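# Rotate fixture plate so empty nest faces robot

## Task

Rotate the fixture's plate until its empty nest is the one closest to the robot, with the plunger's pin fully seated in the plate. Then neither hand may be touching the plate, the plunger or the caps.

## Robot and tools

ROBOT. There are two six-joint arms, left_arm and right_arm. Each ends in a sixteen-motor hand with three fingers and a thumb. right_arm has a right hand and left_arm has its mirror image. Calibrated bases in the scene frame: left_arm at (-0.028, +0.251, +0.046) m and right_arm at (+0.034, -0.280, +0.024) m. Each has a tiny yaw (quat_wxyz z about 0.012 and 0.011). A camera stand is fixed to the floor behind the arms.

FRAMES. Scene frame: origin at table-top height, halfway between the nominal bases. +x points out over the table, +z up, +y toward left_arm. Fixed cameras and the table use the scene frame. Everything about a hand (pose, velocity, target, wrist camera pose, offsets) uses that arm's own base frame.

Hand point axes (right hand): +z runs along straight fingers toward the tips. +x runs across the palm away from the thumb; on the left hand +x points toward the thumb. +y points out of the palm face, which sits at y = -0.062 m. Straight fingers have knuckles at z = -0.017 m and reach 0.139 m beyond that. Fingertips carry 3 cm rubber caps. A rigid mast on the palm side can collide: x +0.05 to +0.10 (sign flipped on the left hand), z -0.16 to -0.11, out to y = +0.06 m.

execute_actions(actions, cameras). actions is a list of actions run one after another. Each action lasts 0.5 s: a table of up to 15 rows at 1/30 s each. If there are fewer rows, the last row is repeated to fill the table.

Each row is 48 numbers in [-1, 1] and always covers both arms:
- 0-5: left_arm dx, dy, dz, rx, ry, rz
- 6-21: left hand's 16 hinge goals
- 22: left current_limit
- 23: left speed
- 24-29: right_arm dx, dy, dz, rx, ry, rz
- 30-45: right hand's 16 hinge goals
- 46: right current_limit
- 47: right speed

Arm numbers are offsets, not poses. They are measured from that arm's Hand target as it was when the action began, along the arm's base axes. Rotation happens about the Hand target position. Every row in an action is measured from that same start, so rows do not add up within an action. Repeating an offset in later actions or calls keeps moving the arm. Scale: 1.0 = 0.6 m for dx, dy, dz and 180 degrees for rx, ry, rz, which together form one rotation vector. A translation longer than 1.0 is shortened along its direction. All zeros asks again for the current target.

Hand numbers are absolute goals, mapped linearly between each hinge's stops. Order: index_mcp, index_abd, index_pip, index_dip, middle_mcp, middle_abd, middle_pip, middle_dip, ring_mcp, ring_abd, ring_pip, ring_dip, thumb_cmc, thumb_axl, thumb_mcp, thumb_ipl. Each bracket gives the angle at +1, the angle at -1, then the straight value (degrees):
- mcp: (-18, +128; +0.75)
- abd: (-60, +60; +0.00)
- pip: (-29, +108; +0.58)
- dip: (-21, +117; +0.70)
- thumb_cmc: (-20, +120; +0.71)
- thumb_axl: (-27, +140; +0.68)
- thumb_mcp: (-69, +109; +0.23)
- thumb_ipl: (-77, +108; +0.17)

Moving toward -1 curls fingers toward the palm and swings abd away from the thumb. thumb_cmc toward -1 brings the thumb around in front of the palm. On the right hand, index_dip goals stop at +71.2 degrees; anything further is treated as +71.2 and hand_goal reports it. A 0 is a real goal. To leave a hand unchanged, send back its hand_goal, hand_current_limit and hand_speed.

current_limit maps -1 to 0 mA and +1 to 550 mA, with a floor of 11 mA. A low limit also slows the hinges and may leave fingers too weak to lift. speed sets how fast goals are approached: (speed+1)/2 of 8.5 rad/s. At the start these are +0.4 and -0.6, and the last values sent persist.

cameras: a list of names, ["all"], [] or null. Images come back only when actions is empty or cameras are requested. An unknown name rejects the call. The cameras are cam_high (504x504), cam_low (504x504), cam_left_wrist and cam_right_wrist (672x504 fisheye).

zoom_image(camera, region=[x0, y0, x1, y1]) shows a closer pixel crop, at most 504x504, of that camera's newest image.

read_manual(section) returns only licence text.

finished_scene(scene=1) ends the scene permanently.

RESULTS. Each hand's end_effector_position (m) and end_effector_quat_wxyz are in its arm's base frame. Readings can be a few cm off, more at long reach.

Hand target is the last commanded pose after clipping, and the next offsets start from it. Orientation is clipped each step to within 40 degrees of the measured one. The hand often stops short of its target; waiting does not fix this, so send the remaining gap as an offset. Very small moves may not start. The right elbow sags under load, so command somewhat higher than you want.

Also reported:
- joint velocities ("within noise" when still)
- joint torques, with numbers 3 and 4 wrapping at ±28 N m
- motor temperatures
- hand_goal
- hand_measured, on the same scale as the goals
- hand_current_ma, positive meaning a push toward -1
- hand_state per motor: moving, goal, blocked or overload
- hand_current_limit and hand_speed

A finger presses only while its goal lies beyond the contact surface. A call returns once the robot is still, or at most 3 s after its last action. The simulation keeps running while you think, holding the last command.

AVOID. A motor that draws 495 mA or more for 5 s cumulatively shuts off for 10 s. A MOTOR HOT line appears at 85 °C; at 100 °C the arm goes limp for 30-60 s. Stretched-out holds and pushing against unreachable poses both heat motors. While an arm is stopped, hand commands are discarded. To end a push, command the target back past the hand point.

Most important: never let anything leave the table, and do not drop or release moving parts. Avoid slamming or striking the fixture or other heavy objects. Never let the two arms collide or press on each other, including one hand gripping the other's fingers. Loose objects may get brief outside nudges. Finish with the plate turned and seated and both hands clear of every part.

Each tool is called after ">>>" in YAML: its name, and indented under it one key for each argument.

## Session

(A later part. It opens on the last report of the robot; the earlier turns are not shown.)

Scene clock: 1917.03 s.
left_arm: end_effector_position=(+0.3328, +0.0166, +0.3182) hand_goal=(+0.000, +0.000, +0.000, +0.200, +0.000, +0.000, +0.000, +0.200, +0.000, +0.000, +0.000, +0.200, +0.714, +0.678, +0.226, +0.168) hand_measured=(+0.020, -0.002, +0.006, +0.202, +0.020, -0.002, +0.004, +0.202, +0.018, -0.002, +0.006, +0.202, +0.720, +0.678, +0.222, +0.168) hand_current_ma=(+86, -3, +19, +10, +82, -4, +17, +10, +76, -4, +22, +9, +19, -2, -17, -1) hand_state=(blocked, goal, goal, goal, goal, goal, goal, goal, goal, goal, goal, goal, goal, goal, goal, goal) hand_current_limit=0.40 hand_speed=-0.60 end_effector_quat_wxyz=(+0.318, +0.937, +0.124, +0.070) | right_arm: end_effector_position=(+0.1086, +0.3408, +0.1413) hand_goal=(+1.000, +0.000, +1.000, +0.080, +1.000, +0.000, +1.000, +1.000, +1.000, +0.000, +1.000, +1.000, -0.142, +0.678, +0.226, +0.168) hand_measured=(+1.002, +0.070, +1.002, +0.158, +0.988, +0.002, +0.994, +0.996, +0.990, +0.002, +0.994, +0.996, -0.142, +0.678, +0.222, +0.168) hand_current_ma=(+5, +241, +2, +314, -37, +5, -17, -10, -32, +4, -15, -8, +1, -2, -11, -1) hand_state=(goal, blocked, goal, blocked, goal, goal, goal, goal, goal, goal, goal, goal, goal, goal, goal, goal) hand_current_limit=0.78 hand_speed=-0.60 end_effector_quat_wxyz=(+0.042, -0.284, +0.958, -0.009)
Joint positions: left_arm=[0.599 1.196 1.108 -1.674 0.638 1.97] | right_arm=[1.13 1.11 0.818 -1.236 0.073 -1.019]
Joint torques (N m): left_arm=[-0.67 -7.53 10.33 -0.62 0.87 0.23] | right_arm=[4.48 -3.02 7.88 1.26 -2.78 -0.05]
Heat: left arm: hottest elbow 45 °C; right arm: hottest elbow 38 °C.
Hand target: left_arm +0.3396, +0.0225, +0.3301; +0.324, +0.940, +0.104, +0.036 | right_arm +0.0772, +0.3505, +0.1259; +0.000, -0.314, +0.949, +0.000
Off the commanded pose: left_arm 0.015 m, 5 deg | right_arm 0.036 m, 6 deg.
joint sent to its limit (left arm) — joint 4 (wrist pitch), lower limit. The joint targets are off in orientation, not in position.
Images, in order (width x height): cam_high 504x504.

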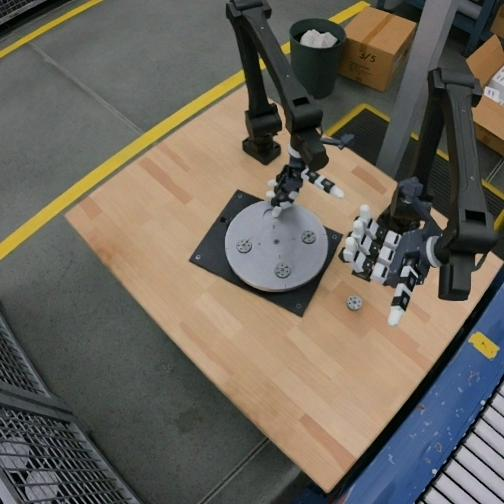

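>>> execute_actions:
  actions:
    - [[0,0,0,0,0,0,0.0,0,0.0,0.2,0.0,0,0.0,0.2,0.0,0,0.0,0.2,0.714,0.678,0.226,0.168,0.4,-0.6,-0.01,0.011,0,0,0,0,1.0,0.0,1.0,0.08,1.0,0.0,1.0,1.0,1.0,0,1.0,1.0,-0.143,0.678,0.226,0.168,0.78,-0.6],[0,0,0,0,0,0,0.0,0,0.0,0.2,0.0,0,0.0,0.2,0.0,0,0.0,0.2,0.714,0.678,0.226,0.168,0.4,-0.6,-0.02,0.0225,0,0,0,0,1.0,0.0,1.0,0.08,1.0,0.0,1.0,1.0,1.0,0,1.0,1.0,-0.143,0.678,0.226,0.168,0.78,-0.6]]
    - [[0,0,0,0,0,0,0.0,0,0.0,0.2,0.0,0,0.0,0.2,0.0,0,0.0,0.2,0.714,0.678,0.226,0.168,0.4,-0.6,-0.009,0.012,0,0,0,0,1.0,0.0,1.0,0.08,1.0,0.0,1.0,1.0,1.0,0,1.0,1.0,-0.143,0.678,0.226,0.168,0.78,-0.6],[0,0,0,0,0,0,0.0,0,0.0,0.2,0.0,0,0.0,0.2,0.0,0,0.0,0.2,0.714,0.678,0.226,0.168,0.4,-0.6,-0.017,0.024,0,0,0,0,1.0,0.0,1.0,0.08,1.0,0.0,1.0,1.0,1.0,0,1.0,1.0,-0.143,0.678,0.226,0.168,0.78,-0.6]]
  cameras: ["cam_high"]

>>> zoom_image:
  camera: "cam_high"
  region: [215, 180, 335, 300]

Scene clock: 1923.97 s.
left_arm: end_effector_position=(+0.3328, +0.0166, +0.3182) hand_goal=(+0.000, +0.000, +0.000, +0.200, +0.000, +0.000, +0.000, +0.200, +0.000, +0.000, +0.000, +0.200, +0.714, +0.678, +0.226, +0.168) hand_measured=(+0.020, -0.002, +0.006, +0.202, +0.020, -0.002, +0.004, +0.202, +0.018, -0.002, +0.006, +0.202, +0.720, +0.678, +0.222, +0.168) hand_current_ma=(+86, -3, +19, +10, +82, -4, +17, +10, +76, -4, +22, +9, +19, -2, -17, -1) hand_state=(blocked, goal, goal, goal, goal, goal, goal, goal, goal, goal, goal, goal, goal, goal, goal, goal) hand_current_limit=0.40 hand_speed=-0.60 end_effector_quat_wxyz=(+0.318, +0.937, +0.124, +0.070) | right_arm: end_effector_position=(+0.0910, +0.3613, +0.1386) hand_goal=(+1.000, +0.000, +1.000, +0.080, +1.000, +0.000, +1.000, +1.000, +1.000, +0.000, +1.000, +1.000, -0.142, +0.678, +0.226, +0.168) hand_measured=(+1.002, +0.098, +1.002, +0.158, +0.988, +0.002, +0.994, +0.996, +0.990, +0.002, +0.994, +0.996, -0.142, +0.678, +0.222, +0.168) hand_current_ma=(+6, +348, +3, +314, -37, +5, -17, -10, -32, +4, -15, -8, +1, -2, -11, -1) hand_state=(goal, blocked, goal, blocked, goal, goal, goal, goal, goal, goal, goal, goal, goal, goal, goal, goal) hand_current_limit=0.78 hand_speed=-0.60 end_effector_quat_wxyz=(+0.046, -0.278, +0.959, -0.014)
Joint positions: left_arm=[0.599 1.196 1.108 -1.674 0.638 1.97] | right_arm=[1.224 1.149 0.841 -1.23 0.09 -0.913]
Joint torques (N m): left_arm=[0.09 -7.94 10.26 -0.46 0.88 0.23] | right_arm=[5.07 -2.55 9.28 1.5 -3.37 -0.07]
Motor temperatures (°C): left_arm=[24 28 45 26 31 25] | right_arm=[27 31 38 28 35 28]
Heat: left arm: hottest elbow 45 °C; right arm: hottest elbow 38 °C.
Hand target: left_arm +0.3396, +0.0225, +0.3301; +0.324, +0.940, +0.104, +0.036 | right_arm +0.0550, +0.3784, +0.1260; +0.000, -0.314, +0.949, +0.000
Off the commanded pose: left_arm 0.015 m, 5 deg | right_arm 0.042 m, 7 deg.
joint sent to its limit (left arm) — joint 4 (wrist pitch), lower limit. The joint targets are off in orientation, not in position.
Images, in order (width x height): cam_high 504x504.

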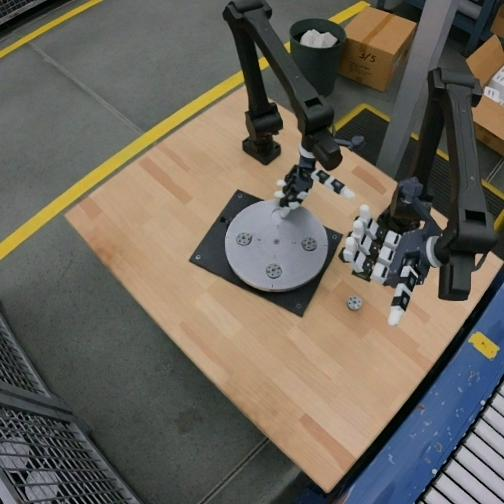

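Scaled by 4.200 from the camera's 504x504 image, which has a finer 720x720 frame.

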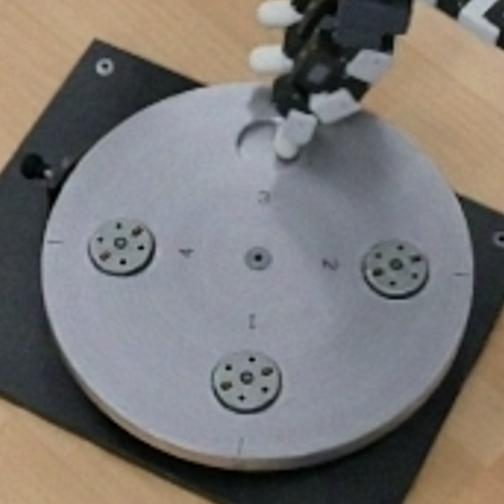

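>>> execute_actions:
  actions:
    - [[0,0,0,0,0,0,0.0,0,0.0,0.2,0.0,0,0.0,0.2,0.0,0,0.0,0.2,0.714,0.678,0.226,0.168,0.4,-0.6,-0.008,0.013,0,0,0,0,1.0,0.0,1.0,0.08,1.0,0.0,1.0,1.0,1.0,0,1.0,1.0,-0.143,0.678,0.226,0.168,0.78,-0.6],[0,0,0,0,0,0,0.0,0,0.0,0.2,0.0,0,0.0,0.2,0.0,0,0.0,0.2,0.714,0.678,0.226,0.168,0.4,-0.6,-0.016,0.026,0,0,0,0,1.0,0.0,1.0,0.08,1.0,0.0,1.0,1.0,1.0,0,1.0,1.0,-0.143,0.678,0.226,0.168,0.78,-0.6]]
  cameras: ["cam_high"]

>>> zoom_image:
  camera: "cam_high"
  region: [215, 180, 335, 300]

Scene clock: 1934.63 s.
left_arm: end_effector_position=(+0.3328, +0.0166, +0.3182) hand_goal=(+0.000, +0.000, +0.000, +0.200, +0.000, +0.000, +0.000, +0.200, +0.000, +0.000, +0.000, +0.200, +0.714, +0.678, +0.226, +0.168) hand_measured=(+0.020, -0.002, +0.006, +0.202, +0.020, -0.002, +0.004, +0.202, +0.018, -0.002, +0.006, +0.202, +0.720, +0.678, +0.222, +0.168) hand_current_ma=(+86, -3, +19, +10, +82, -4, +17, +10, +76, -4, +22, +9, +19, -2, -17, -1) hand_state=(blocked, goal, goal, goal, goal, goal, goal, goal, goal, goal, goal, goal, goal, goal, goal, goal) hand_current_limit=0.40 hand_speed=-0.60 end_effector_quat_wxyz=(+0.318, +0.937, +0.124, +0.070) | right_arm: end_effector_position=(+0.0850, +0.3736, +0.1373) hand_goal=(+1.000, +0.000, +1.000, +0.080, +1.000, +0.000, +1.000, +1.000, +1.000, +0.000, +1.000, +1.000, -0.142, +0.678, +0.226, +0.168) hand_measured=(+1.002, +0.104, +1.002, +0.158, +0.988, +0.002, +0.994, +0.996, +0.990, +0.002, +0.994, +0.996, -0.142, +0.678, +0.222, +0.168) hand_current_ma=(+6, +379, +4, +316, -37, +5, -17, -10, -32, +4, -15, -8, +1, -2, -11, -1) hand_state=(goal, blocked, goal, blocked, goal, goal, goal, goal, goal, goal, goal, goal, goal, goal, goal, goal) hand_current_limit=0.78 hand_speed=-0.60 end_effector_quat_wxyz=(+0.046, -0.275, +0.960, -0.018)
Joint positions: left_arm=[0.599 1.196 1.108 -1.674 0.638 1.97] | right_arm=[1.262 1.182 0.864 -1.231 0.097 -0.868]
Joint torques (N m): left_arm=[-0.32 -7.3 10.32 -0.61 0.87 0.2] | right_arm=[5.54 -2.96 9.57 1.72 -3.62 -0.1]
Heat: left arm: hottest elbow 46 °C; right arm: hottest elbow 38 °C.
Hand target: left_arm +0.3396, +0.0225, +0.3301; +0.324, +0.940, +0.104, +0.036 | right_arm +0.0454, +0.3940, +0.1259; +0.000, -0.314, +0.949, +0.000
Off the commanded pose: left_arm 0.015 m, 5 deg | right_arm 0.046 m, 7 deg.
joint sent to its limit (left arm) — joint 4 (wrist pitch), lower limit. The joint targets are off in orientation, not in position.
Images, in order (width x height): cam_high 504x504.

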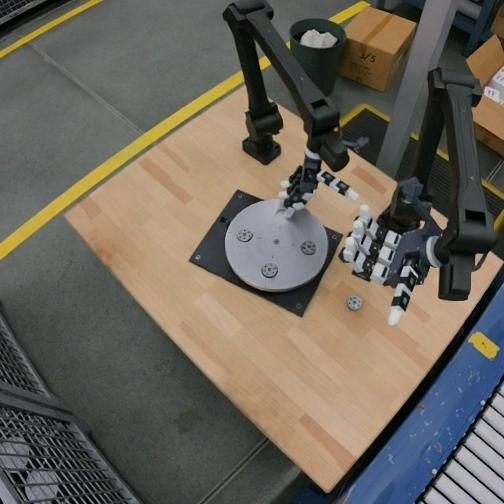

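Scaled by 4.200 from the camera's 504x504 image, which has a finer 720x720 frame.

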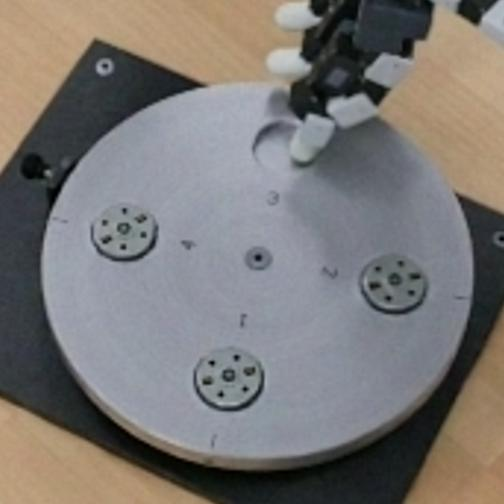

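>>> execute_actions:
  actions:
    - [[0,0,0,0,0,0,0.0,0,0.0,0.2,0.0,0,0.0,0.2,0.0,0,0.0,0.2,0.714,0.678,0.226,0.168,0.4,-0.6,-0.006,0.008,0,0,0,0,1.0,0.0,1.0,0.08,1.0,0.0,1.0,1.0,1.0,0,1.0,1.0,-0.143,0.678,0.226,0.168,0.78,-0.6],[0,0,0,0,0,0,0.0,0,0.0,0.2,0.0,0,0.0,0.2,0.0,0,0.0,0.2,0.714,0.678,0.226,0.168,0.4,-0.6,-0.012,0.016,0,0,0,0,1.0,0.0,1.0,0.08,1.0,0.0,1.0,1.0,1.0,0,1.0,1.0,-0.143,0.678,0.226,0.168,0.78,-0.6]]
  cameras: ["cam_high"]

>>> zoom_image:
  camera: "cam_high"
  region: [215, 180, 335, 300]

Scene clock: 1940.60 s.
left_arm: end_effector_position=(+0.3328, +0.0166, +0.3182) hand_goal=(+0.000, +0.000, +0.000, +0.200, +0.000, +0.000, +0.000, +0.200, +0.000, +0.000, +0.000, +0.200, +0.714, +0.678, +0.226, +0.168) hand_measured=(+0.020, -0.002, +0.006, +0.202, +0.020, -0.002, +0.004, +0.202, +0.018, -0.002, +0.006, +0.202, +0.720, +0.678, +0.222, +0.168) hand_current_ma=(+86, -3, +19, +10, +82, -4, +17, +10, +76, -4, +22, +9, +19, -2, -17, -1) hand_state=(blocked, goal, goal, goal, goal, goal, goal, goal, goal, goal, goal, goal, goal, goal, goal, goal) hand_current_limit=0.40 hand_speed=-0.60 end_effector_quat_wxyz=(+0.318, +0.937, +0.124, +0.070) | right_arm: end_effector_position=(+0.0816, +0.3805, +0.1361) hand_goal=(+1.000, +0.000, +1.000, +0.080, +1.000, +0.000, +1.000, +1.000, +1.000, +0.000, +1.000, +1.000, -0.142, +0.678, +0.226, +0.168) hand_measured=(+1.002, +0.114, +1.002, +0.160, +0.988, +0.002, +0.994, +0.996, +0.990, +0.002, +0.994, +0.996, -0.142, +0.678, +0.222, +0.168) hand_current_ma=(+7, +418, +4, +331, -37, +5, -17, -10, -32, +4, -15, -8, +1, -2, -11, -1) hand_state=(goal, blocked, goal, blocked, goal, goal, goal, goal, goal, goal, goal, goal, goal, goal, goal, goal) hand_current_limit=0.78 hand_speed=-0.60 end_effector_quat_wxyz=(+0.048, -0.270, +0.961, -0.021)
Joint positions: left_arm=[0.599 1.196 1.108 -1.674 0.638 1.97] | right_arm=[1.284 1.201 0.877 -1.232 0.103 -0.835]
Joint torques (N m): left_arm=[-0.38 -7.53 10.28 -0.58 0.89 0.21] | right_arm=[5.83 -3.25 9.83 1.84 -3.86 -0.14]
Motor temperatures (°C): left_arm=[24 28 46 26 31 25] | right_arm=[27 31 39 28 41 28]
Heat: left arm: hottest elbow 46 °C; right arm: hottest wrist yaw 41 °C.
Hand target: left_arm +0.3396, +0.0225, +0.3301; +0.324, +0.940, +0.104, +0.036 | right_arm +0.0382, +0.4035, +0.1260; +0.000, -0.314, +0.949, +0.000
Off the commanded pose: left_arm 0.015 m, 5 deg | right_arm 0.050 m, 8 deg.
joint sent to its limit (left arm) — joint 4 (wrist pitch), lower limit. The joint targets are off in orientation, not in position.
Images, in order (width x height): cam_high 504x504.

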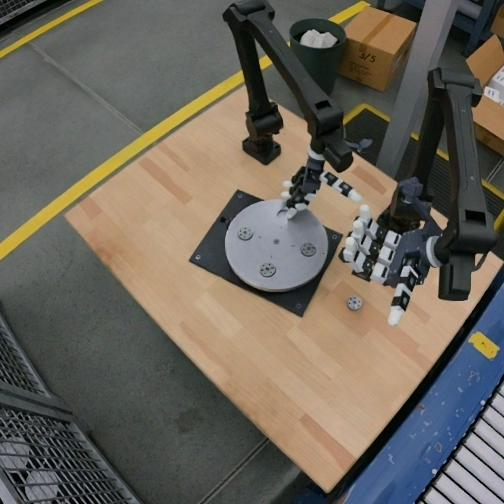

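Scaled by 4.200 from the camera's 504x504 image, which has a finer 720x720 frame.

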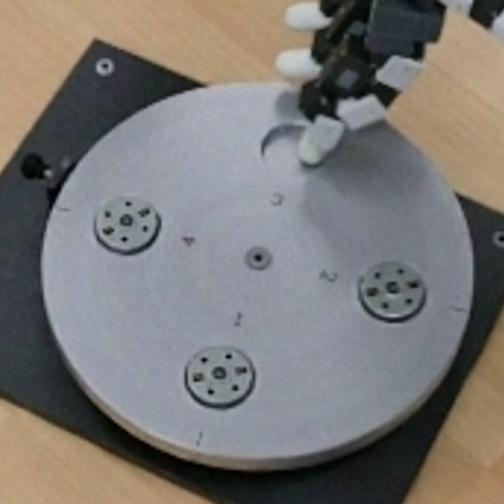

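>>> execute_actions:
  actions:
    - [[0,0,0,0,0,0,0.0,0,0.0,0.2,0.0,0,0.0,0.2,0.0,0,0.0,0.2,0.714,0.678,0.226,0.168,0.4,-0.6,0.003,0.015,0,0,0,-0.016,1.0,-0.02,1.0,0.06,1.0,0.0,1.0,1.0,1.0,0,1.0,1.0,-0.143,0.678,0.226,0.168,0.78,-0.6],[0,0,0,0,0,0,0.0,0,0.0,0.2,0.0,0,0.0,0.2,0.0,0,0.0,0.2,0.714,0.678,0.226,0.168,0.4,-0.6,0.006,0.03,0,0,0,-0.033,1.0,-0.02,1.0,0.06,1.0,0.0,1.0,1.0,1.0,0,1.0,1.0,-0.143,0.678,0.226,0.168,0.78,-0.6]]
  cameras: ["cam_high"]

>>> zoom_image:
  camera: "cam_high"
  region: [215, 180, 335, 300]

Scene clock: 1955.50 s.
left_arm: end_effector_position=(+0.3328, +0.0166, +0.3182) hand_goal=(+0.000, +0.000, +0.000, +0.200, +0.000, +0.000, +0.000, +0.200, +0.000, +0.000, +0.000, +0.200, +0.714, +0.678, +0.226, +0.168) hand_measured=(+0.020, -0.002, +0.006, +0.202, +0.020, -0.002, +0.004, +0.202, +0.018, -0.002, +0.006, +0.202, +0.720, +0.678, +0.222, +0.168) hand_current_ma=(+86, -3, +19, +10, +82, -4, +17, +10, +76, -4, +22, +9, +19, -2, -17, -1) hand_state=(blocked, goal, goal, goal, goal, goal, goal, goal, goal, goal, goal, goal, goal, goal, goal, goal) hand_current_limit=0.40 hand_speed=-0.60 end_effector_quat_wxyz=(+0.318, +0.937, +0.124, +0.070) | right_arm: end_effector_position=(+0.0860, +0.3950, +0.1355) hand_goal=(+1.000, -0.020, +1.000, +0.060, +1.000, +0.000, +1.000, +1.000, +1.000, +0.000, +1.000, +1.000, -0.142, +0.678, +0.226, +0.168) hand_measured=(+1.002, +0.140, +1.002, +0.160, +0.988, +0.002, +0.994, +0.996, +0.990, +0.002, +0.994, +0.996, -0.142, +0.678, +0.222, +0.168) hand_current_ma=(+7, +490, +4, +426, -37, +5, -17, -10, -32, +4, -15, -8, +1, -2, -11, -1) hand_state=(goal, blocked, goal, blocked, goal, goal, goal, goal, goal, goal, goal, goal, goal, goal, goal, goal) hand_current_limit=0.78 hand_speed=-0.60 end_effector_quat_wxyz=(+0.047, -0.223, +0.973, -0.023)
Joint positions: left_arm=[0.599 1.196 1.108 -1.674 0.638 1.97] | right_arm=[1.308 1.239 0.906 -1.234 0.105 -0.713]
Joint torques (N m): left_arm=[0.03 -7.36 10.36 -0.58 0.88 0.19] | right_arm=[6.12 -3.78 10.1 2.07 -3.91 -0.11]
Motor temperatures (°C): left_arm=[24 28 47 26 31 25] | right_arm=[27 31 39 28 46 28]
Heat: left arm: hottest elbow 47 °C; right arm: hottest wrist yaw 46 °C.
Hand target: left_arm +0.3396, +0.0225, +0.3301; +0.324, +0.940, +0.104, +0.036 | right_arm +0.0418, +0.4215, +0.1259; +0.000, -0.264, +0.964, +0.000
Off the commanded pose: left_arm 0.015 m, 5 deg | right_arm 0.052 m, 8 deg.
joint sent to its limit (left arm) — joint 4 (wrist pitch), lower limit. The joint targets are off in orientation, not in position.
Images, in order (width x height): cam_high 504x504.

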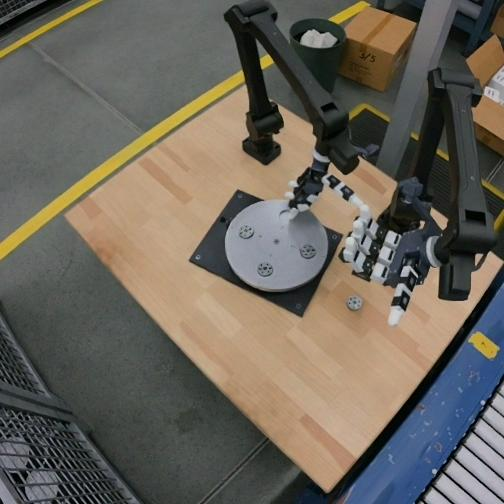

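Scaled by 4.200 from the camera's 504x504 image, which has a finer 720x720 frame.

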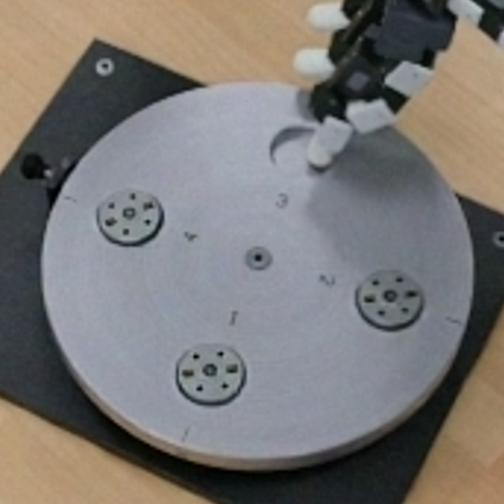

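>>> execute_actions:
  actions:
    - [[0.03,0.1,0.02,0,0,0,0.0,0,0.0,0.2,0.0,0,0.0,0.2,0.0,0,0.0,0.2,0.714,0.678,0.226,0.168,0.4,-0.6,0,0,0,0,0,0,1.0,-0.02,1.0,0.06,1.0,0.0,1.0,1.0,1.0,0,1.0,1.0,-0.143,0.678,0.226,0.168,0.78,-0.6],[0.06,0.2,0.04,0,0,0,0.0,0,0.0,0.2,0.0,0,0.0,0.2,0.0,0,0.0,0.2,0.714,0.678,0.226,0.168,0.4,-0.6,0,0,0,0,0,0,1.0,-0.02,1.0,0.06,1.0,0.0,1.0,1.0,1.0,0,1.0,1.0,-0.143,0.678,0.226,0.168,0.78,-0.6]]
  cameras: ["cam_high","cam_right_wrist"]

Scene clock: 1966.50 s.
left_arm: end_effector_position=(+0.3684, +0.1377, +0.3447) hand_goal=(+0.000, +0.000, +0.000, +0.200, +0.000, +0.000, +0.000, +0.200, +0.000, +0.000, +0.000, +0.200, +0.714, +0.678, +0.226, +0.168) hand_measured=(+0.020, -0.002, +0.006, +0.202, +0.018, -0.002, +0.004, +0.202, +0.018, -0.002, +0.006, +0.202, +0.720, +0.678, +0.222, +0.168) hand_current_ma=(+84, -3, +19, +9, +78, -4, +17, +9, +70, -4, +21, +8, +19, -2, -18, -1) hand_state=(blocked, goal, goal, goal, goal, goal, goal, goal, goal, goal, goal, goal, goal, goal, goal, goal) hand_current_limit=0.40 hand_speed=-0.60 end_effector_quat_wxyz=(+0.283, +0.936, +0.156, +0.139) | right_arm: end_effector_position=(+0.0860, +0.3950, +0.1356) hand_goal=(+1.000, -0.020, +1.000, +0.060, +1.000, +0.000, +1.000, +1.000, +1.000, +0.000, +1.000, +1.000, -0.142, +0.678, +0.226, +0.168) hand_measured=(+1.002, +0.140, +1.002, +0.160, +0.988, +0.002, +0.994, +0.996, +0.990, +0.002, +0.994, +0.996, -0.142, +0.678, +0.222, +0.168) hand_current_ma=(+7, +490, +4, +426, -37, +5, -17, -10, -32, +4, -15, -8, +1, -2, -11, -1) hand_state=(goal, blocked, goal, blocked, goal, goal, goal, goal, goal, goal, goal, goal, goal, goal, goal, goal) hand_current_limit=0.78 hand_speed=-0.60 end_effector_quat_wxyz=(+0.047, -0.222, +0.974, -0.023)
Joint positions: left_arm=[0.808 1.382 1.353 -1.681 0.629 2.094] | right_arm=[1.308 1.239 0.906 -1.234 0.104 -0.713]
Joint torques (N m): left_arm=[-0.79 -10.81 10.32 -0.16 0.86 0.16] | right_arm=[6.07 -3.84 10.07 2.09 -3.9 -0.11]
Heat: left arm: hottest elbow 47 °C; right arm: hottest wrist yaw 49 °C.
Hand target: left_arm +0.3756, +0.1424, +0.3542; +0.323, +0.940, +0.103, +0.036 | right_arm +0.0418, +0.4215, +0.1260; +0.000, -0.264, +0.964, +0.000
Off the commanded pose: left_arm 0.013 m, 14 deg | right_arm 0.052 m, 8 deg.
joint sent to its limit (left arm) — joint 4 (wrist pitch), lower limit. The joint targets are off in orientation, not in position.
Images, in order (width x height): cam_high 504x504, cam_right_wrist 672x504.

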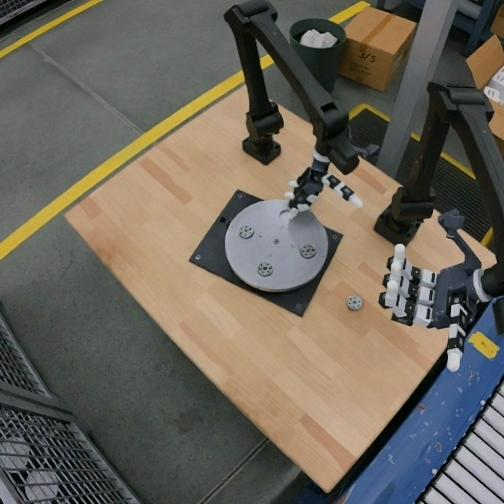

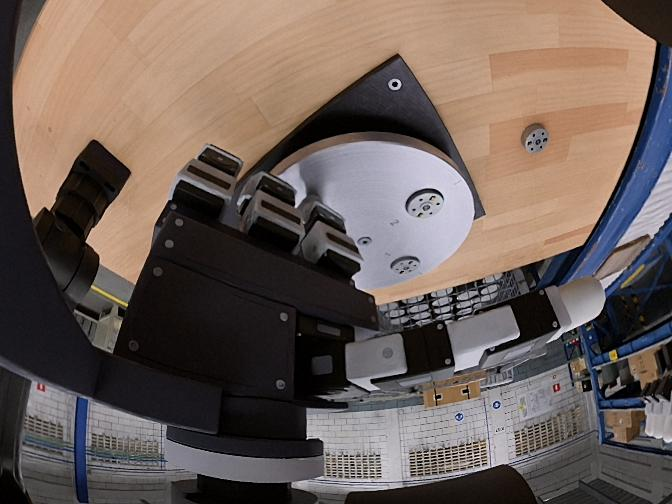

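>>> execute_actions:
  actions:
    - [[0,0,0,0,0,0,0.0,0,0.0,0.2,0.0,0,0.0,0.2,0.0,0,0.0,0.2,0.714,0.678,0.226,0.168,0.4,-0.6,0.015,0.01,0,0,0,0,1.0,-0.02,1.0,0.06,1.0,0.0,1.0,1.0,1.0,0,1.0,1.0,-0.143,0.678,0.226,0.168,0.78,-0.6],[0,0,0,0,0,0,0.0,0,0.0,0.2,0.0,0,0.0,0.2,0.0,0,0.0,0.2,0.714,0.678,0.226,0.168,0.4,-0.6,0.03,0.02,0,0,0,0,1.0,0.02,1.0,0.06,1.0,0.0,1.0,1.0,1.0,0,1.0,1.0,-0.143,0.678,0.226,0.168,0.78,-0.6]]
  cameras: ["cam_high"]

>>> zoom_image:
  camera: "cam_high"
  region: [215, 180, 335, 300]

Scene clock: 1974.53 s.
left_arm: end_effector_position=(+0.3683, +0.1376, +0.3446) hand_goal=(+0.000, +0.000, +0.000, +0.200, +0.000, +0.000, +0.000, +0.200, +0.000, +0.000, +0.000, +0.200, +0.714, +0.678, +0.226, +0.168) hand_measured=(+0.020, -0.002, +0.006, +0.202, +0.018, -0.002, +0.004, +0.202, +0.018, -0.002, +0.006, +0.202, +0.720, +0.678, +0.222, +0.168) hand_current_ma=(+84, -3, +19, +9, +78, -4, +17, +9, +70, -4, +21, +8, +19, -2, -18, -1) hand_state=(blocked, goal, goal, goal, goal, goal, goal, goal, goal, goal, goal, goal, goal, goal, goal, goal) hand_current_limit=0.40 hand_speed=-0.60 end_effector_quat_wxyz=(+0.283, +0.936, +0.155, +0.139) | right_arm: end_effector_position=(+0.0868, +0.4051, +0.1357) hand_goal=(+1.000, +0.020, +1.000, +0.060, +1.000, +0.000, +1.000, +1.000, +1.000, +0.000, +1.000, +1.000, -0.142, +0.678, +0.226, +0.168) hand_measured=(+1.002, +0.140, +1.002, +0.160, +0.988, +0.002, +0.994, +0.996, +0.990, +0.002, +0.994, +0.996, -0.142, +0.678, +0.222, +0.168) hand_current_ma=(+7, +445, +4, +426, -37, +5, -17, -10, -32, +4, -15, -8, +1, -2, -11, -1) hand_state=(goal, blocked, goal, blocked, goal, goal, goal, goal, goal, goal, goal, goal, goal, goal, goal, goal) hand_current_limit=0.78 hand_speed=-0.60 end_effector_quat_wxyz=(+0.040, -0.223, +0.974, -0.026)
Joint positions: left_arm=[0.808 1.382 1.353 -1.681 0.629 2.096] | right_arm=[1.308 1.274 0.938 -1.243 0.094 -0.713]
Joint torques (N m): left_arm=[-1.32 -10.4 10.36 -0.14 0.9 0.17] | right_arm=[2.73 -3.66 10.56 2.85 -3.47 -0.44]
Motor temperatures (°C): left_arm=[24 28 47 26 31 25] | right_arm=[28 31 38 28 51 28]
Heat: left arm: hottest elbow 47 °C; right arm: hottest wrist yaw 51 °C.
Hand target: left_arm +0.3756, +0.1424, +0.3542; +0.324, +0.940, +0.104, +0.036 | right_arm +0.0598, +0.4336, +0.1259; +0.000, -0.264, +0.964, +0.000
Off the commanded pose: left_arm 0.013 m, 14 deg | right_arm 0.040 m, 7 deg.
joint sent to its limit (left arm) — joint 4 (wrist pitch), lower limit. The joint targets are off in orientation, not in position.
Images, in order (width x height): cam_high 504x504.

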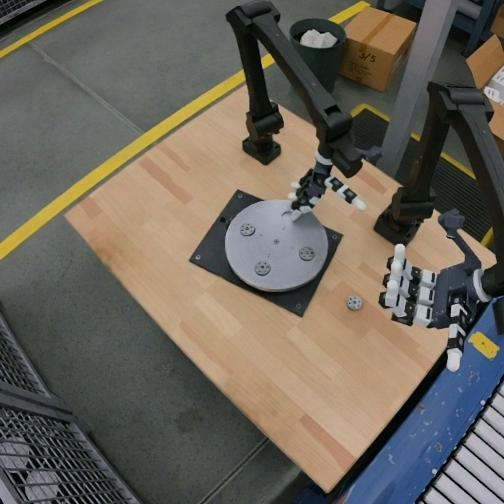

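Scaled by 4.200 from the camera's 504x504 image, which has a finer 720x720 frame.

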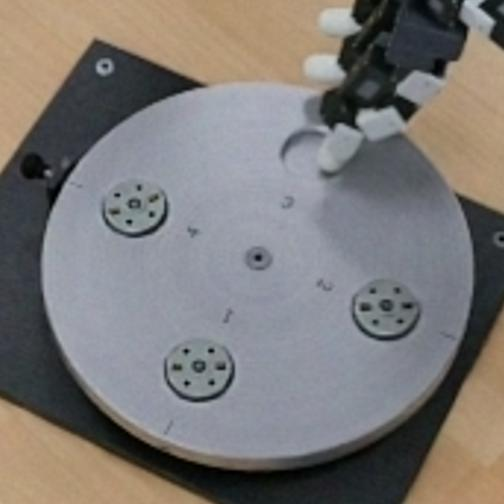

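>>> execute_actions:
  actions:
    - [[0,0,0,0,0,0,0.0,0,0.0,0.2,0.0,0,0.0,0.2,0.0,0,0.0,0.2,0.714,0.678,0.226,0.168,0.4,-0.6,0.0,0.007,0,0,0,0,1.0,0.02,1.0,0.06,1.0,0.0,1.0,1.0,1.0,0,1.0,1.0,-0.143,0.678,0.226,0.168,0.78,-0.6]]
  cameras: ["cam_high"]

>>> zoom_image:
  camera: "cam_high"
  region: [215, 180, 335, 300]

Scene clock: 1978.87 s.
left_arm: end_effector_position=(+0.3683, +0.1376, +0.3446) hand_goal=(+0.000, +0.000, +0.000, +0.200, +0.000, +0.000, +0.000, +0.200, +0.000, +0.000, +0.000, +0.200, +0.714, +0.678, +0.226, +0.168) hand_measured=(+0.020, -0.002, +0.006, +0.202, +0.018, -0.002, +0.004, +0.202, +0.018, -0.002, +0.006, +0.202, +0.720, +0.678, +0.222, +0.168) hand_current_ma=(+84, -3, +19, +9, +78, -4, +17, +9, +70, -4, +21, +8, +19, -2, -18, -1) hand_state=(blocked, goal, goal, goal, goal, goal, goal, goal, goal, goal, goal, goal, goal, goal, goal, goal) hand_current_limit=0.40 hand_speed=-0.60 end_effector_quat_wxyz=(+0.283, +0.936, +0.155, +0.139) | right_arm: end_effector_position=(+0.0871, +0.4084, +0.1361) hand_goal=(+1.000, +0.020, +1.000, +0.060, +1.000, +0.000, +1.000, +1.000, +1.000, +0.000, +1.000, +1.000, -0.142, +0.678, +0.226, +0.168) hand_measured=(+1.002, +0.138, +1.002, +0.160, +0.988, +0.002, +0.994, +0.996, +0.990, +0.002, +0.994, +0.996, -0.142, +0.678, +0.222, +0.168) hand_current_ma=(+7, +438, +4, +426, -37, +5, -17, -10, -32, +4, -15, -8, +1, -2, -11, -1) hand_state=(goal, blocked, goal, blocked, goal, goal, goal, goal, goal, goal, goal, goal, goal, goal, goal, goal) hand_current_limit=0.78 hand_speed=-0.60 end_effector_quat_wxyz=(+0.038, -0.223, +0.974, -0.025)
Joint positions: left_arm=[0.808 1.382 1.353 -1.681 0.629 2.096] | right_arm=[1.308 1.283 0.947 -1.244 0.091 -0.713]
Joint torques (N m): left_arm=[-1.32 -10.75 10.4 -0.24 0.89 0.17] | right_arm=[2.9 -3.6 10.66 2.89 -3.35 -0.42]
Heat: left arm: hottest elbow 47 °C; right arm: hottest wrist yaw 51 °C.
Hand target: left_arm +0.3756, +0.1424, +0.3542; +0.324, +0.940, +0.103, +0.036 | right_arm +0.0598, +0.4378, +0.1260; +0.000, -0.264, +0.964, +0.000
Off the commanded pose: left_arm 0.013 m, 14 deg | right_arm 0.041 m, 7 deg.
joint sent to its limit (left arm) — joint 4 (wrist pitch), lower limit. The joint targets are off in orientation, not in position.
Images, in order (width x height): cam_high 504x504.

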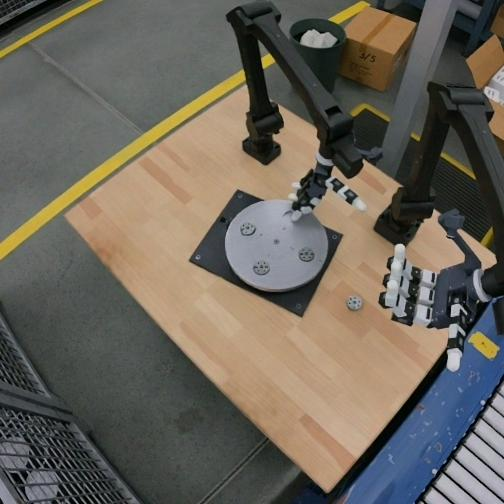

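Scaled by 4.200 from the camera's 504x504 image, which has a finer 720x720 frame.

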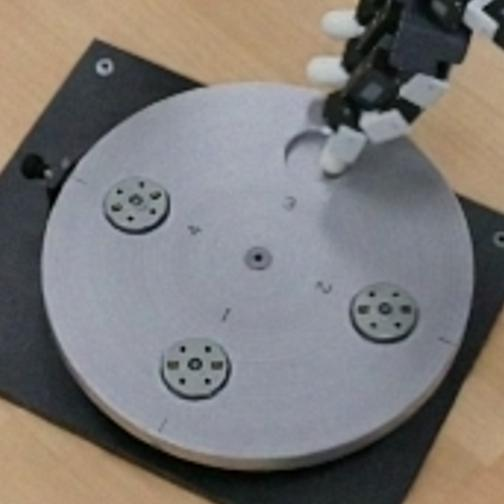

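>>> execute_actions:
  actions:
    - [[0,0,0,0,0,0,0.0,0,0.0,0.2,0.0,0,0.0,0.2,0.0,0,0.0,0.2,0.714,0.678,0.226,0.168,0.4,-0.6,0.0,0.004,0,0,0,0,1.0,0.02,1.0,0.06,1.0,0.0,1.0,1.0,1.0,0,1.0,1.0,-0.143,0.678,0.226,0.168,0.78,-0.6]]
  cameras: ["cam_high","cam_left_wrist"]

>>> zoom_image:
  camera: "cam_high"
  region: [215, 180, 335, 300]

>>> zoom_image:
  camera: "cam_high"
  region: [212, 205, 252, 245]

Scene clock: 1983.10 s.
left_arm: end_effector_position=(+0.3683, +0.1376, +0.3446) hand_goal=(+0.000, +0.000, +0.000, +0.200, +0.000, +0.000, +0.000, +0.200, +0.000, +0.000, +0.000, +0.200, +0.714, +0.678, +0.226, +0.168) hand_measured=(+0.020, -0.002, +0.006, +0.202, +0.018, -0.002, +0.004, +0.202, +0.018, -0.002, +0.006, +0.202, +0.720, +0.678, +0.222, +0.168) hand_current_ma=(+84, -3, +19, +9, +78, -4, +17, +9, +70, -4, +21, +8, +19, -2, -18, -1) hand_state=(blocked, goal, goal, goal, goal, goal, goal, goal, goal, goal, goal, goal, goal, goal, goal, goal) hand_current_limit=0.40 hand_speed=-0.60 end_effector_quat_wxyz=(+0.283, +0.936, +0.155, +0.139) | right_arm: end_effector_position=(+0.0872, +0.4089, +0.1361) hand_goal=(+1.000, +0.020, +1.000, +0.060, +1.000, +0.000, +1.000, +1.000, +1.000, +0.000, +1.000, +1.000, -0.142, +0.678, +0.226, +0.168) hand_measured=(+1.002, +0.136, +1.002, +0.160, +0.988, +0.002, +0.994, +0.996, +0.990, +0.002, +0.994, +0.996, -0.142, +0.678, +0.222, +0.168) hand_current_ma=(+8, +429, +4, +426, -37, +5, -17, -10, -32, +4, -15, -8, +1, -2, -11, -1) hand_state=(goal, blocked, goal, blocked, goal, goal, goal, goal, goal, goal, goal, goal, goal, goal, goal, goal) hand_current_limit=0.78 hand_speed=-0.60 end_effector_quat_wxyz=(+0.038, -0.223, +0.974, -0.026)
Joint positions: left_arm=[0.808 1.382 1.353 -1.681 0.629 2.096] | right_arm=[1.308 1.285 0.949 -1.245 0.091 -0.713]
Joint torques (N m): left_arm=[-1.14 -10.58 10.4 -0.25 0.86 0.19] | right_arm=[3.02 -3.43 10.92 2.95 -3.35 -0.41]
Heat: left arm: hottest elbow 48 °C; right arm: hottest wrist yaw 51 °C.
Hand target: left_arm +0.3756, +0.1424, +0.3542; +0.324, +0.940, +0.103, +0.036 | right_arm +0.0598, +0.4402, +0.1261; +0.000, -0.264, +0.964, +0.000
Off the commanded pose: left_arm 0.013 m, 14 deg | right_arm 0.043 m, 7 deg.
joint sent to its limit (left arm) — joint 4 (wrist pitch), lower limit. The joint targets are off in orientation, not in position.
Images, in order (width x height): cam_high 504x504, cam_left_wrist 672x504.

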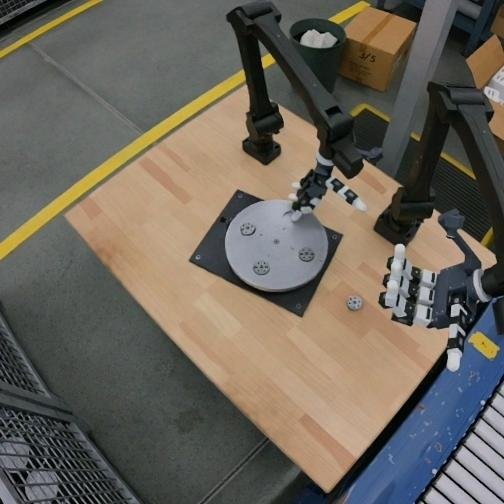

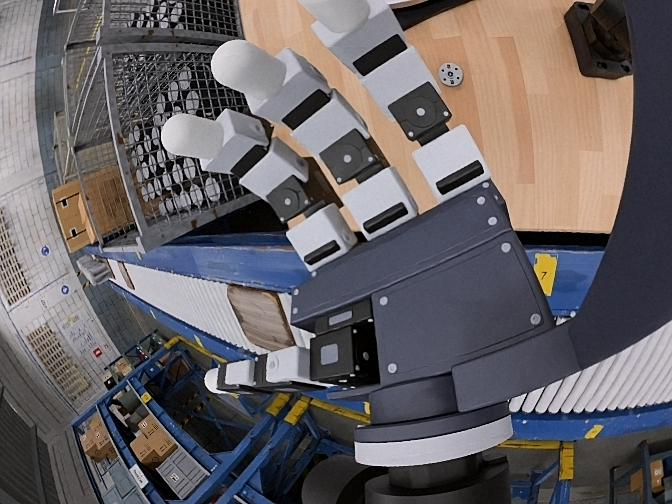

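Scaled by 4.200 from the camera's 504x504 image, which has a finer 720x720 frame.

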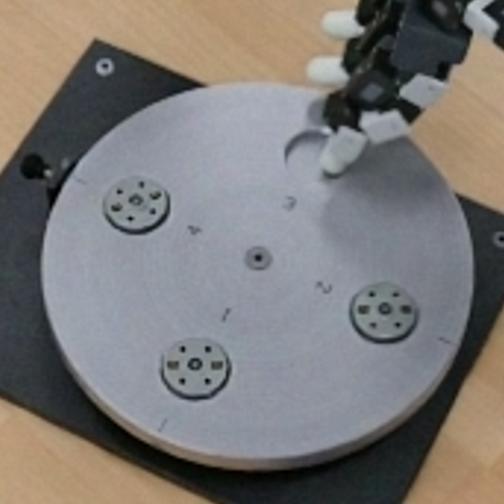

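Scaled by 12.600 from the camera's 504x504 image, which has a finer 720x720 frame.

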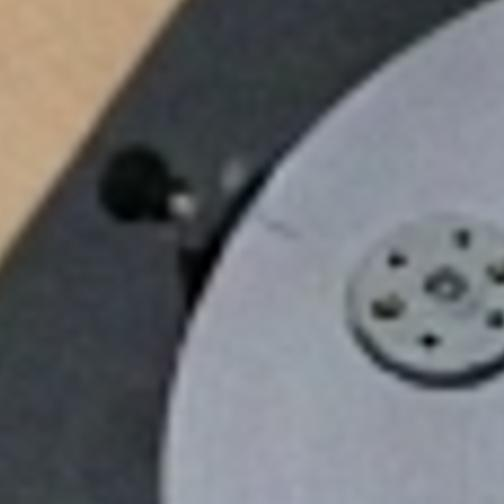

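>>> execute_actions:
  actions:
    - [[0,0,0,0,0,0,0.0,0,0.0,0.2,0.0,0,0.0,0.2,0.0,0,0.0,0.2,0.714,0.678,0.226,0.168,0.4,-0.6,0.0,0.005,0,0,0,0,1.0,0.02,1.0,0.06,1.0,0.0,1.0,1.0,1.0,0,1.0,1.0,-0.143,0.678,0.226,0.168,0.78,-0.6]]
  cameras: ["cam_high"]

>>> zoom_image:
  camera: "cam_high"
  region: [212, 205, 252, 245]

Scene clock: 1988.00 s.
left_arm: end_effector_position=(+0.3683, +0.1376, +0.3446) hand_goal=(+0.000, +0.000, +0.000, +0.200, +0.000, +0.000, +0.000, +0.200, +0.000, +0.000, +0.000, +0.200, +0.714, +0.678, +0.226, +0.168) hand_measured=(+0.020, -0.002, +0.006, +0.202, +0.018, -0.002, +0.004, +0.202, +0.018, -0.002, +0.006, +0.202, +0.720, +0.678, +0.222, +0.168) hand_current_ma=(+84, -3, +19, +9, +78, -4, +17, +9, +70, -4, +21, +8, +19, -2, -18, -1) hand_state=(blocked, goal, goal, goal, goal, goal, goal, goal, goal, goal, goal, goal, goal, goal, goal, goal) hand_current_limit=0.40 hand_speed=-0.60 end_effector_quat_wxyz=(+0.283, +0.936, +0.155, +0.139) | right_arm: end_effector_position=(+0.0877, +0.4098, +0.1357) hand_goal=(+1.000, +0.020, +1.000, +0.060, +1.000, +0.000, +1.000, +1.000, +1.000, +0.000, +1.000, +1.000, -0.142, +0.678, +0.226, +0.168) hand_measured=(+1.002, +0.132, +1.002, +0.160, +0.988, +0.002, +0.994, +0.996, +0.990, +0.002, +0.994, +0.996, -0.142, +0.678, +0.222, +0.168) hand_current_ma=(+8, +406, +4, +426, -37, +5, -17, -10, -32, +4, -15, -8, +1, -2, -11, -1) hand_state=(goal, blocked, goal, blocked, goal, goal, goal, goal, goal, goal, goal, goal, goal, goal, goal, goal) hand_current_limit=0.78 hand_speed=-0.60 end_effector_quat_wxyz=(+0.037, -0.223, +0.974, -0.028)
Joint positions: left_arm=[0.808 1.382 1.353 -1.681 0.629 2.096] | right_arm=[1.308 1.291 0.954 -1.249 0.092 -0.712]
Joint torques (N m): left_arm=[-0.73 -10.58 10.39 -0.21 0.86 0.15] | right_arm=[3.19 -3.43 11.04 3.1 -3.39 -0.4]
Heat: left arm: hottest elbow 48 °C; right arm: hottest wrist yaw 51 °C.
Hand target: left_arm +0.3756, +0.1424, +0.3542; +0.324, +0.940, +0.103, +0.036 | right_arm +0.0598, +0.4432, +0.1261; +0.000, -0.264, +0.964, +0.000
Off the commanded pose: left_arm 0.013 m, 14 deg | right_arm 0.045 m, 7 deg.
joint sent to its limit (left arm) — joint 4 (wrist pitch), lower limit. The joint targets are off in orientation, not in position.
Images, in order (width x height): cam_high 504x504.

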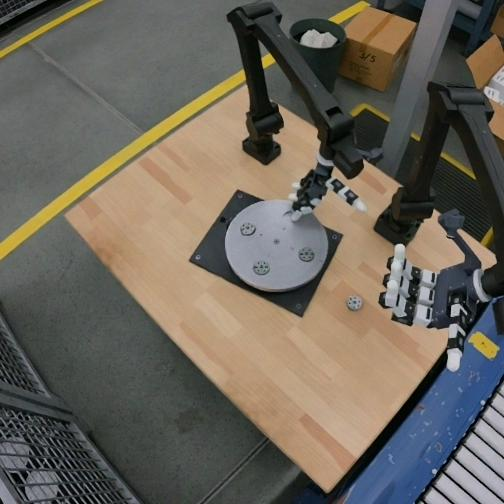

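Scaled by 12.600 from the camera's 504x504 image, which has a finer 720x720 frame.

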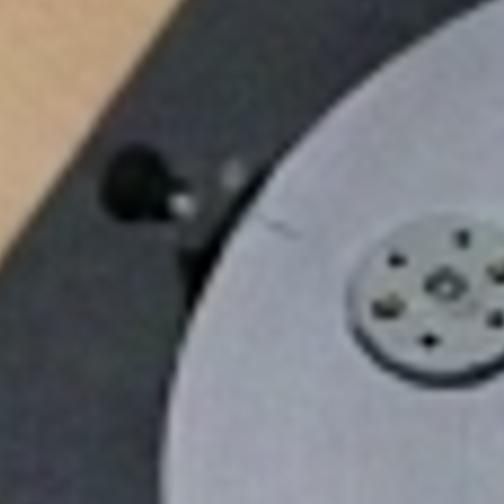

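>>> execute_actions:
  actions:
    - [[0,0,0,0,0,0,0.0,0,0.0,0.2,0.0,0,0.0,0.2,0.0,0,0.0,0.2,0.714,0.678,0.226,0.168,0.4,-0.6,0.0,0.008,0,0,0,0,1.0,0.02,1.0,0.06,1.0,0.0,1.0,1.0,1.0,0,1.0,1.0,-0.143,0.678,0.226,0.168,0.78,-0.6]]
  cameras: ["cam_high"]

>>> zoom_image:
  camera: "cam_high"
  region: [212, 205, 252, 245]

>>> zoom_image:
  camera: "cam_high"
  region: [265, 175, 325, 235]

Scene clock: 1994.30 s.
left_arm: end_effector_position=(+0.3683, +0.1376, +0.3446) hand_goal=(+0.000, +0.000, +0.000, +0.200, +0.000, +0.000, +0.000, +0.200, +0.000, +0.000, +0.000, +0.200, +0.714, +0.678, +0.226, +0.168) hand_measured=(+0.020, -0.002, +0.006, +0.202, +0.018, -0.002, +0.004, +0.202, +0.018, -0.002, +0.006, +0.202, +0.720, +0.678, +0.222, +0.168) hand_current_ma=(+84, -3, +19, +9, +78, -4, +17, +9, +70, -4, +21, +8, +19, -2, -18, -1) hand_state=(blocked, goal, goal, goal, goal, goal, goal, goal, goal, goal, goal, goal, goal, goal, goal, goal) hand_current_limit=0.40 hand_speed=-0.60 end_effector_quat_wxyz=(+0.283, +0.936, +0.155, +0.139) | right_arm: end_effector_position=(+0.0888, +0.4114, +0.1351) hand_goal=(+1.000, +0.020, +1.000, +0.060, +1.000, +0.000, +1.000, +1.000, +1.000, +0.000, +1.000, +1.000, -0.142, +0.678, +0.226, +0.168) hand_measured=(+1.004, +0.124, +1.002, +0.160, +0.988, +0.002, +0.994, +0.996, +0.990, +0.002, +0.994, +0.996, -0.142, +0.678, +0.222, +0.168) hand_current_ma=(+8, +375, +4, +426, -37, +5, -17, -10, -32, +4, -15, -8, +1, -2, -11, -1) hand_state=(goal, blocked, goal, blocked, goal, goal, goal, goal, goal, goal, goal, goal, goal, goal, goal, goal) hand_current_limit=0.78 hand_speed=-0.60 end_effector_quat_wxyz=(+0.036, -0.221, +0.974, -0.031)
Joint positions: left_arm=[0.808 1.382 1.353 -1.681 0.629 2.096] | right_arm=[1.308 1.3 0.963 -1.255 0.093 -0.707]
Joint torques (N m): left_arm=[-0.91 -10.7 10.33 -0.16 0.85 0.16] | right_arm=[3.49 -3.43 11.23 3.32 -3.45 -0.42]
Heat: left arm: hottest elbow 48 °C; right arm: hottest wrist yaw 52 °C.
Hand target: left_arm +0.3756, +0.1424, +0.3542; +0.324, +0.940, +0.103, +0.036 | right_arm +0.0598, +0.4481, +0.1261; +0.000, -0.264, +0.964, +0.000
Off the commanded pose: left_arm 0.013 m, 14 deg | right_arm 0.048 m, 8 deg.
joint sent to its limit (left arm) — joint 4 (wrist pitch), lower limit. The joint targets are off in orientation, not in position.
Images, in order (width x height): cam_high 504x504.

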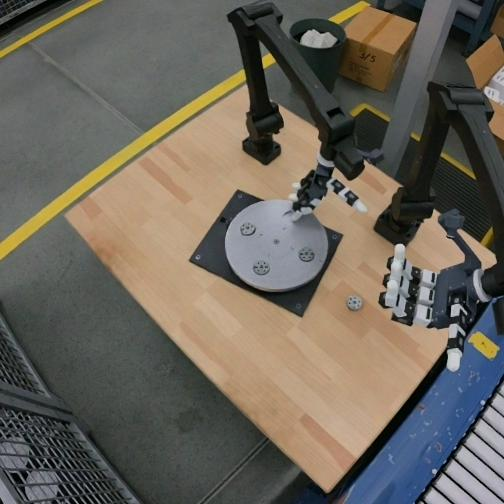

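Scaled by 12.600 from the camera's 504x504 image, which has a finer 720x720 frame.

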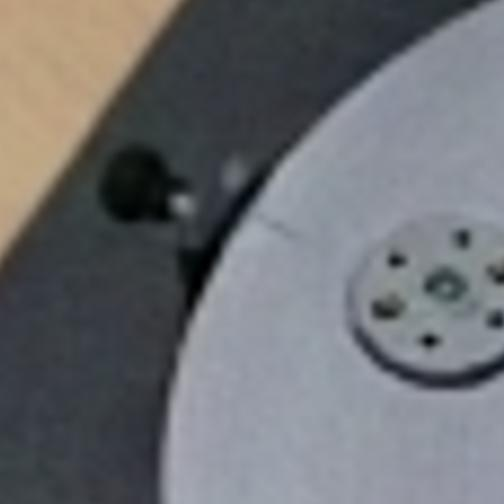

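Scaled by 8.400 from the camera's 504x504 image, which has a finer 720x720 frame.

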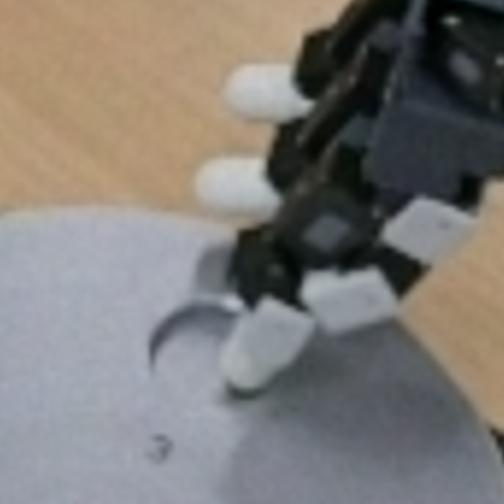

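>>> execute_actions:
  actions:
    - [[0,0,0,0,0,0,0.0,0,0.0,0.2,0.0,0,0.0,0.2,0.0,0,0.0,0.2,0.714,0.678,0.226,0.168,0.4,-0.6,0.02,0.0,0.006,0,0,0,1.0,0.05,1.0,0.06,1.0,0.0,1.0,1.0,1.0,0,1.0,1.0,-0.143,0.678,0.226,0.168,0.78,-0.6]]
  cameras: ["cam_high"]

>>> zoom_image:
  camera: "cam_high"
  region: [212, 205, 252, 245]

Scene clock: 2011.03 s.
left_arm: end_effector_position=(+0.3683, +0.1376, +0.3446) hand_goal=(+0.000, +0.000, +0.000, +0.200, +0.000, +0.000, +0.000, +0.200, +0.000, +0.000, +0.000, +0.200, +0.714, +0.678, +0.226, +0.168) hand_measured=(+0.020, -0.002, +0.006, +0.202, +0.018, -0.002, +0.004, +0.202, +0.018, -0.002, +0.006, +0.202, +0.720, +0.678, +0.222, +0.168) hand_current_ma=(+84, -3, +19, +9, +78, -4, +17, +9, +70, -4, +21, +8, +19, -2, -18, -1) hand_state=(blocked, goal, goal, goal, goal, goal, goal, goal, goal, goal, goal, goal, goal, goal, goal, goal) hand_current_limit=0.40 hand_speed=-0.60 end_effector_quat_wxyz=(+0.283, +0.936, +0.155, +0.139) | right_arm: end_effector_position=(+0.0918, +0.4126, +0.1358) hand_goal=(+1.000, +0.050, +1.000, +0.060, +1.000, +0.000, +1.000, +1.000, +1.000, +0.000, +1.000, +1.000, -0.142, +0.678, +0.226, +0.168) hand_measured=(+1.004, +0.110, +1.002, +0.160, +0.988, +0.002, +0.994, +0.996, +0.990, +0.002, +0.994, +0.996, -0.142, +0.678, +0.222, +0.168) hand_current_ma=(+8, +200, +4, +426, -37, +5, -17, -10, -32, +4, -15, -8, +1, -2, -11, -1) hand_state=(goal, blocked, goal, blocked, goal, goal, goal, goal, goal, goal, goal, goal, goal, goal, goal, goal) hand_current_limit=0.78 hand_speed=-0.60 end_effector_quat_wxyz=(+0.031, -0.219, +0.975, -0.033)
Joint positions: left_arm=[0.808 1.382 1.353 -1.681 0.629 2.096] | right_arm=[1.297 1.309 0.973 -1.263 0.086 -0.715]
Joint torques (N m): left_arm=[-0.91 -10.81 10.3 -0.18 0.86 0.17] | right_arm=[1.85 -3.78 11.59 3.3 -3.13 -0.62]
Heat: left arm: hottest elbow 48 °C; right arm: hottest wrist yaw 53 °C.
Hand target: left_arm +0.3756, +0.1424, +0.3542; +0.324, +0.940, +0.103, +0.036 | right_arm +0.0718, +0.4480, +0.1295; +0.000, -0.264, +0.964, +0.000
Off the commanded pose: left_arm 0.013 m, 14 deg | right_arm 0.041 m, 7 deg.
joint sent to its limit (left arm) — joint 4 (wrist pitch), lower limit. The joint targets are off in orientation, not in position.
Images, in order (width x height): cam_high 504x504.

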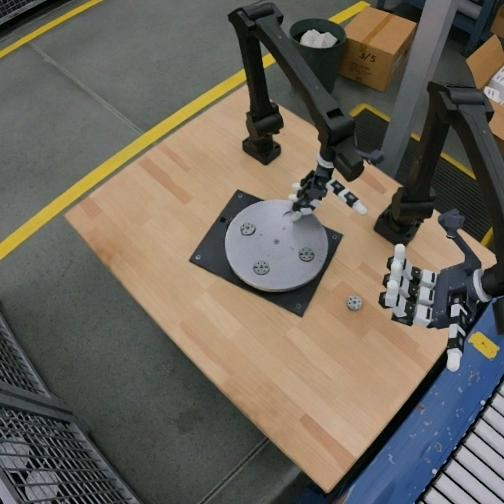

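Scaled by 12.600 from the camera's 504x504 image, which has a finer 720x720 frame.

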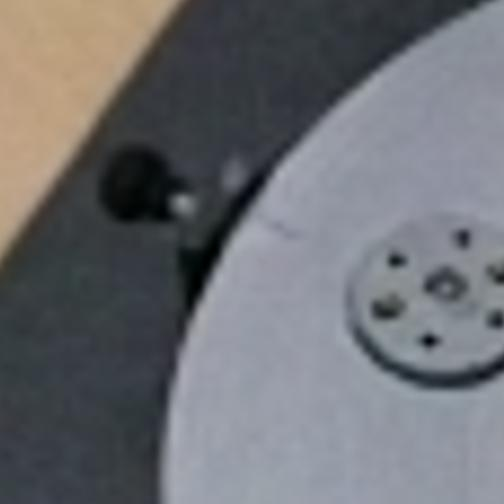

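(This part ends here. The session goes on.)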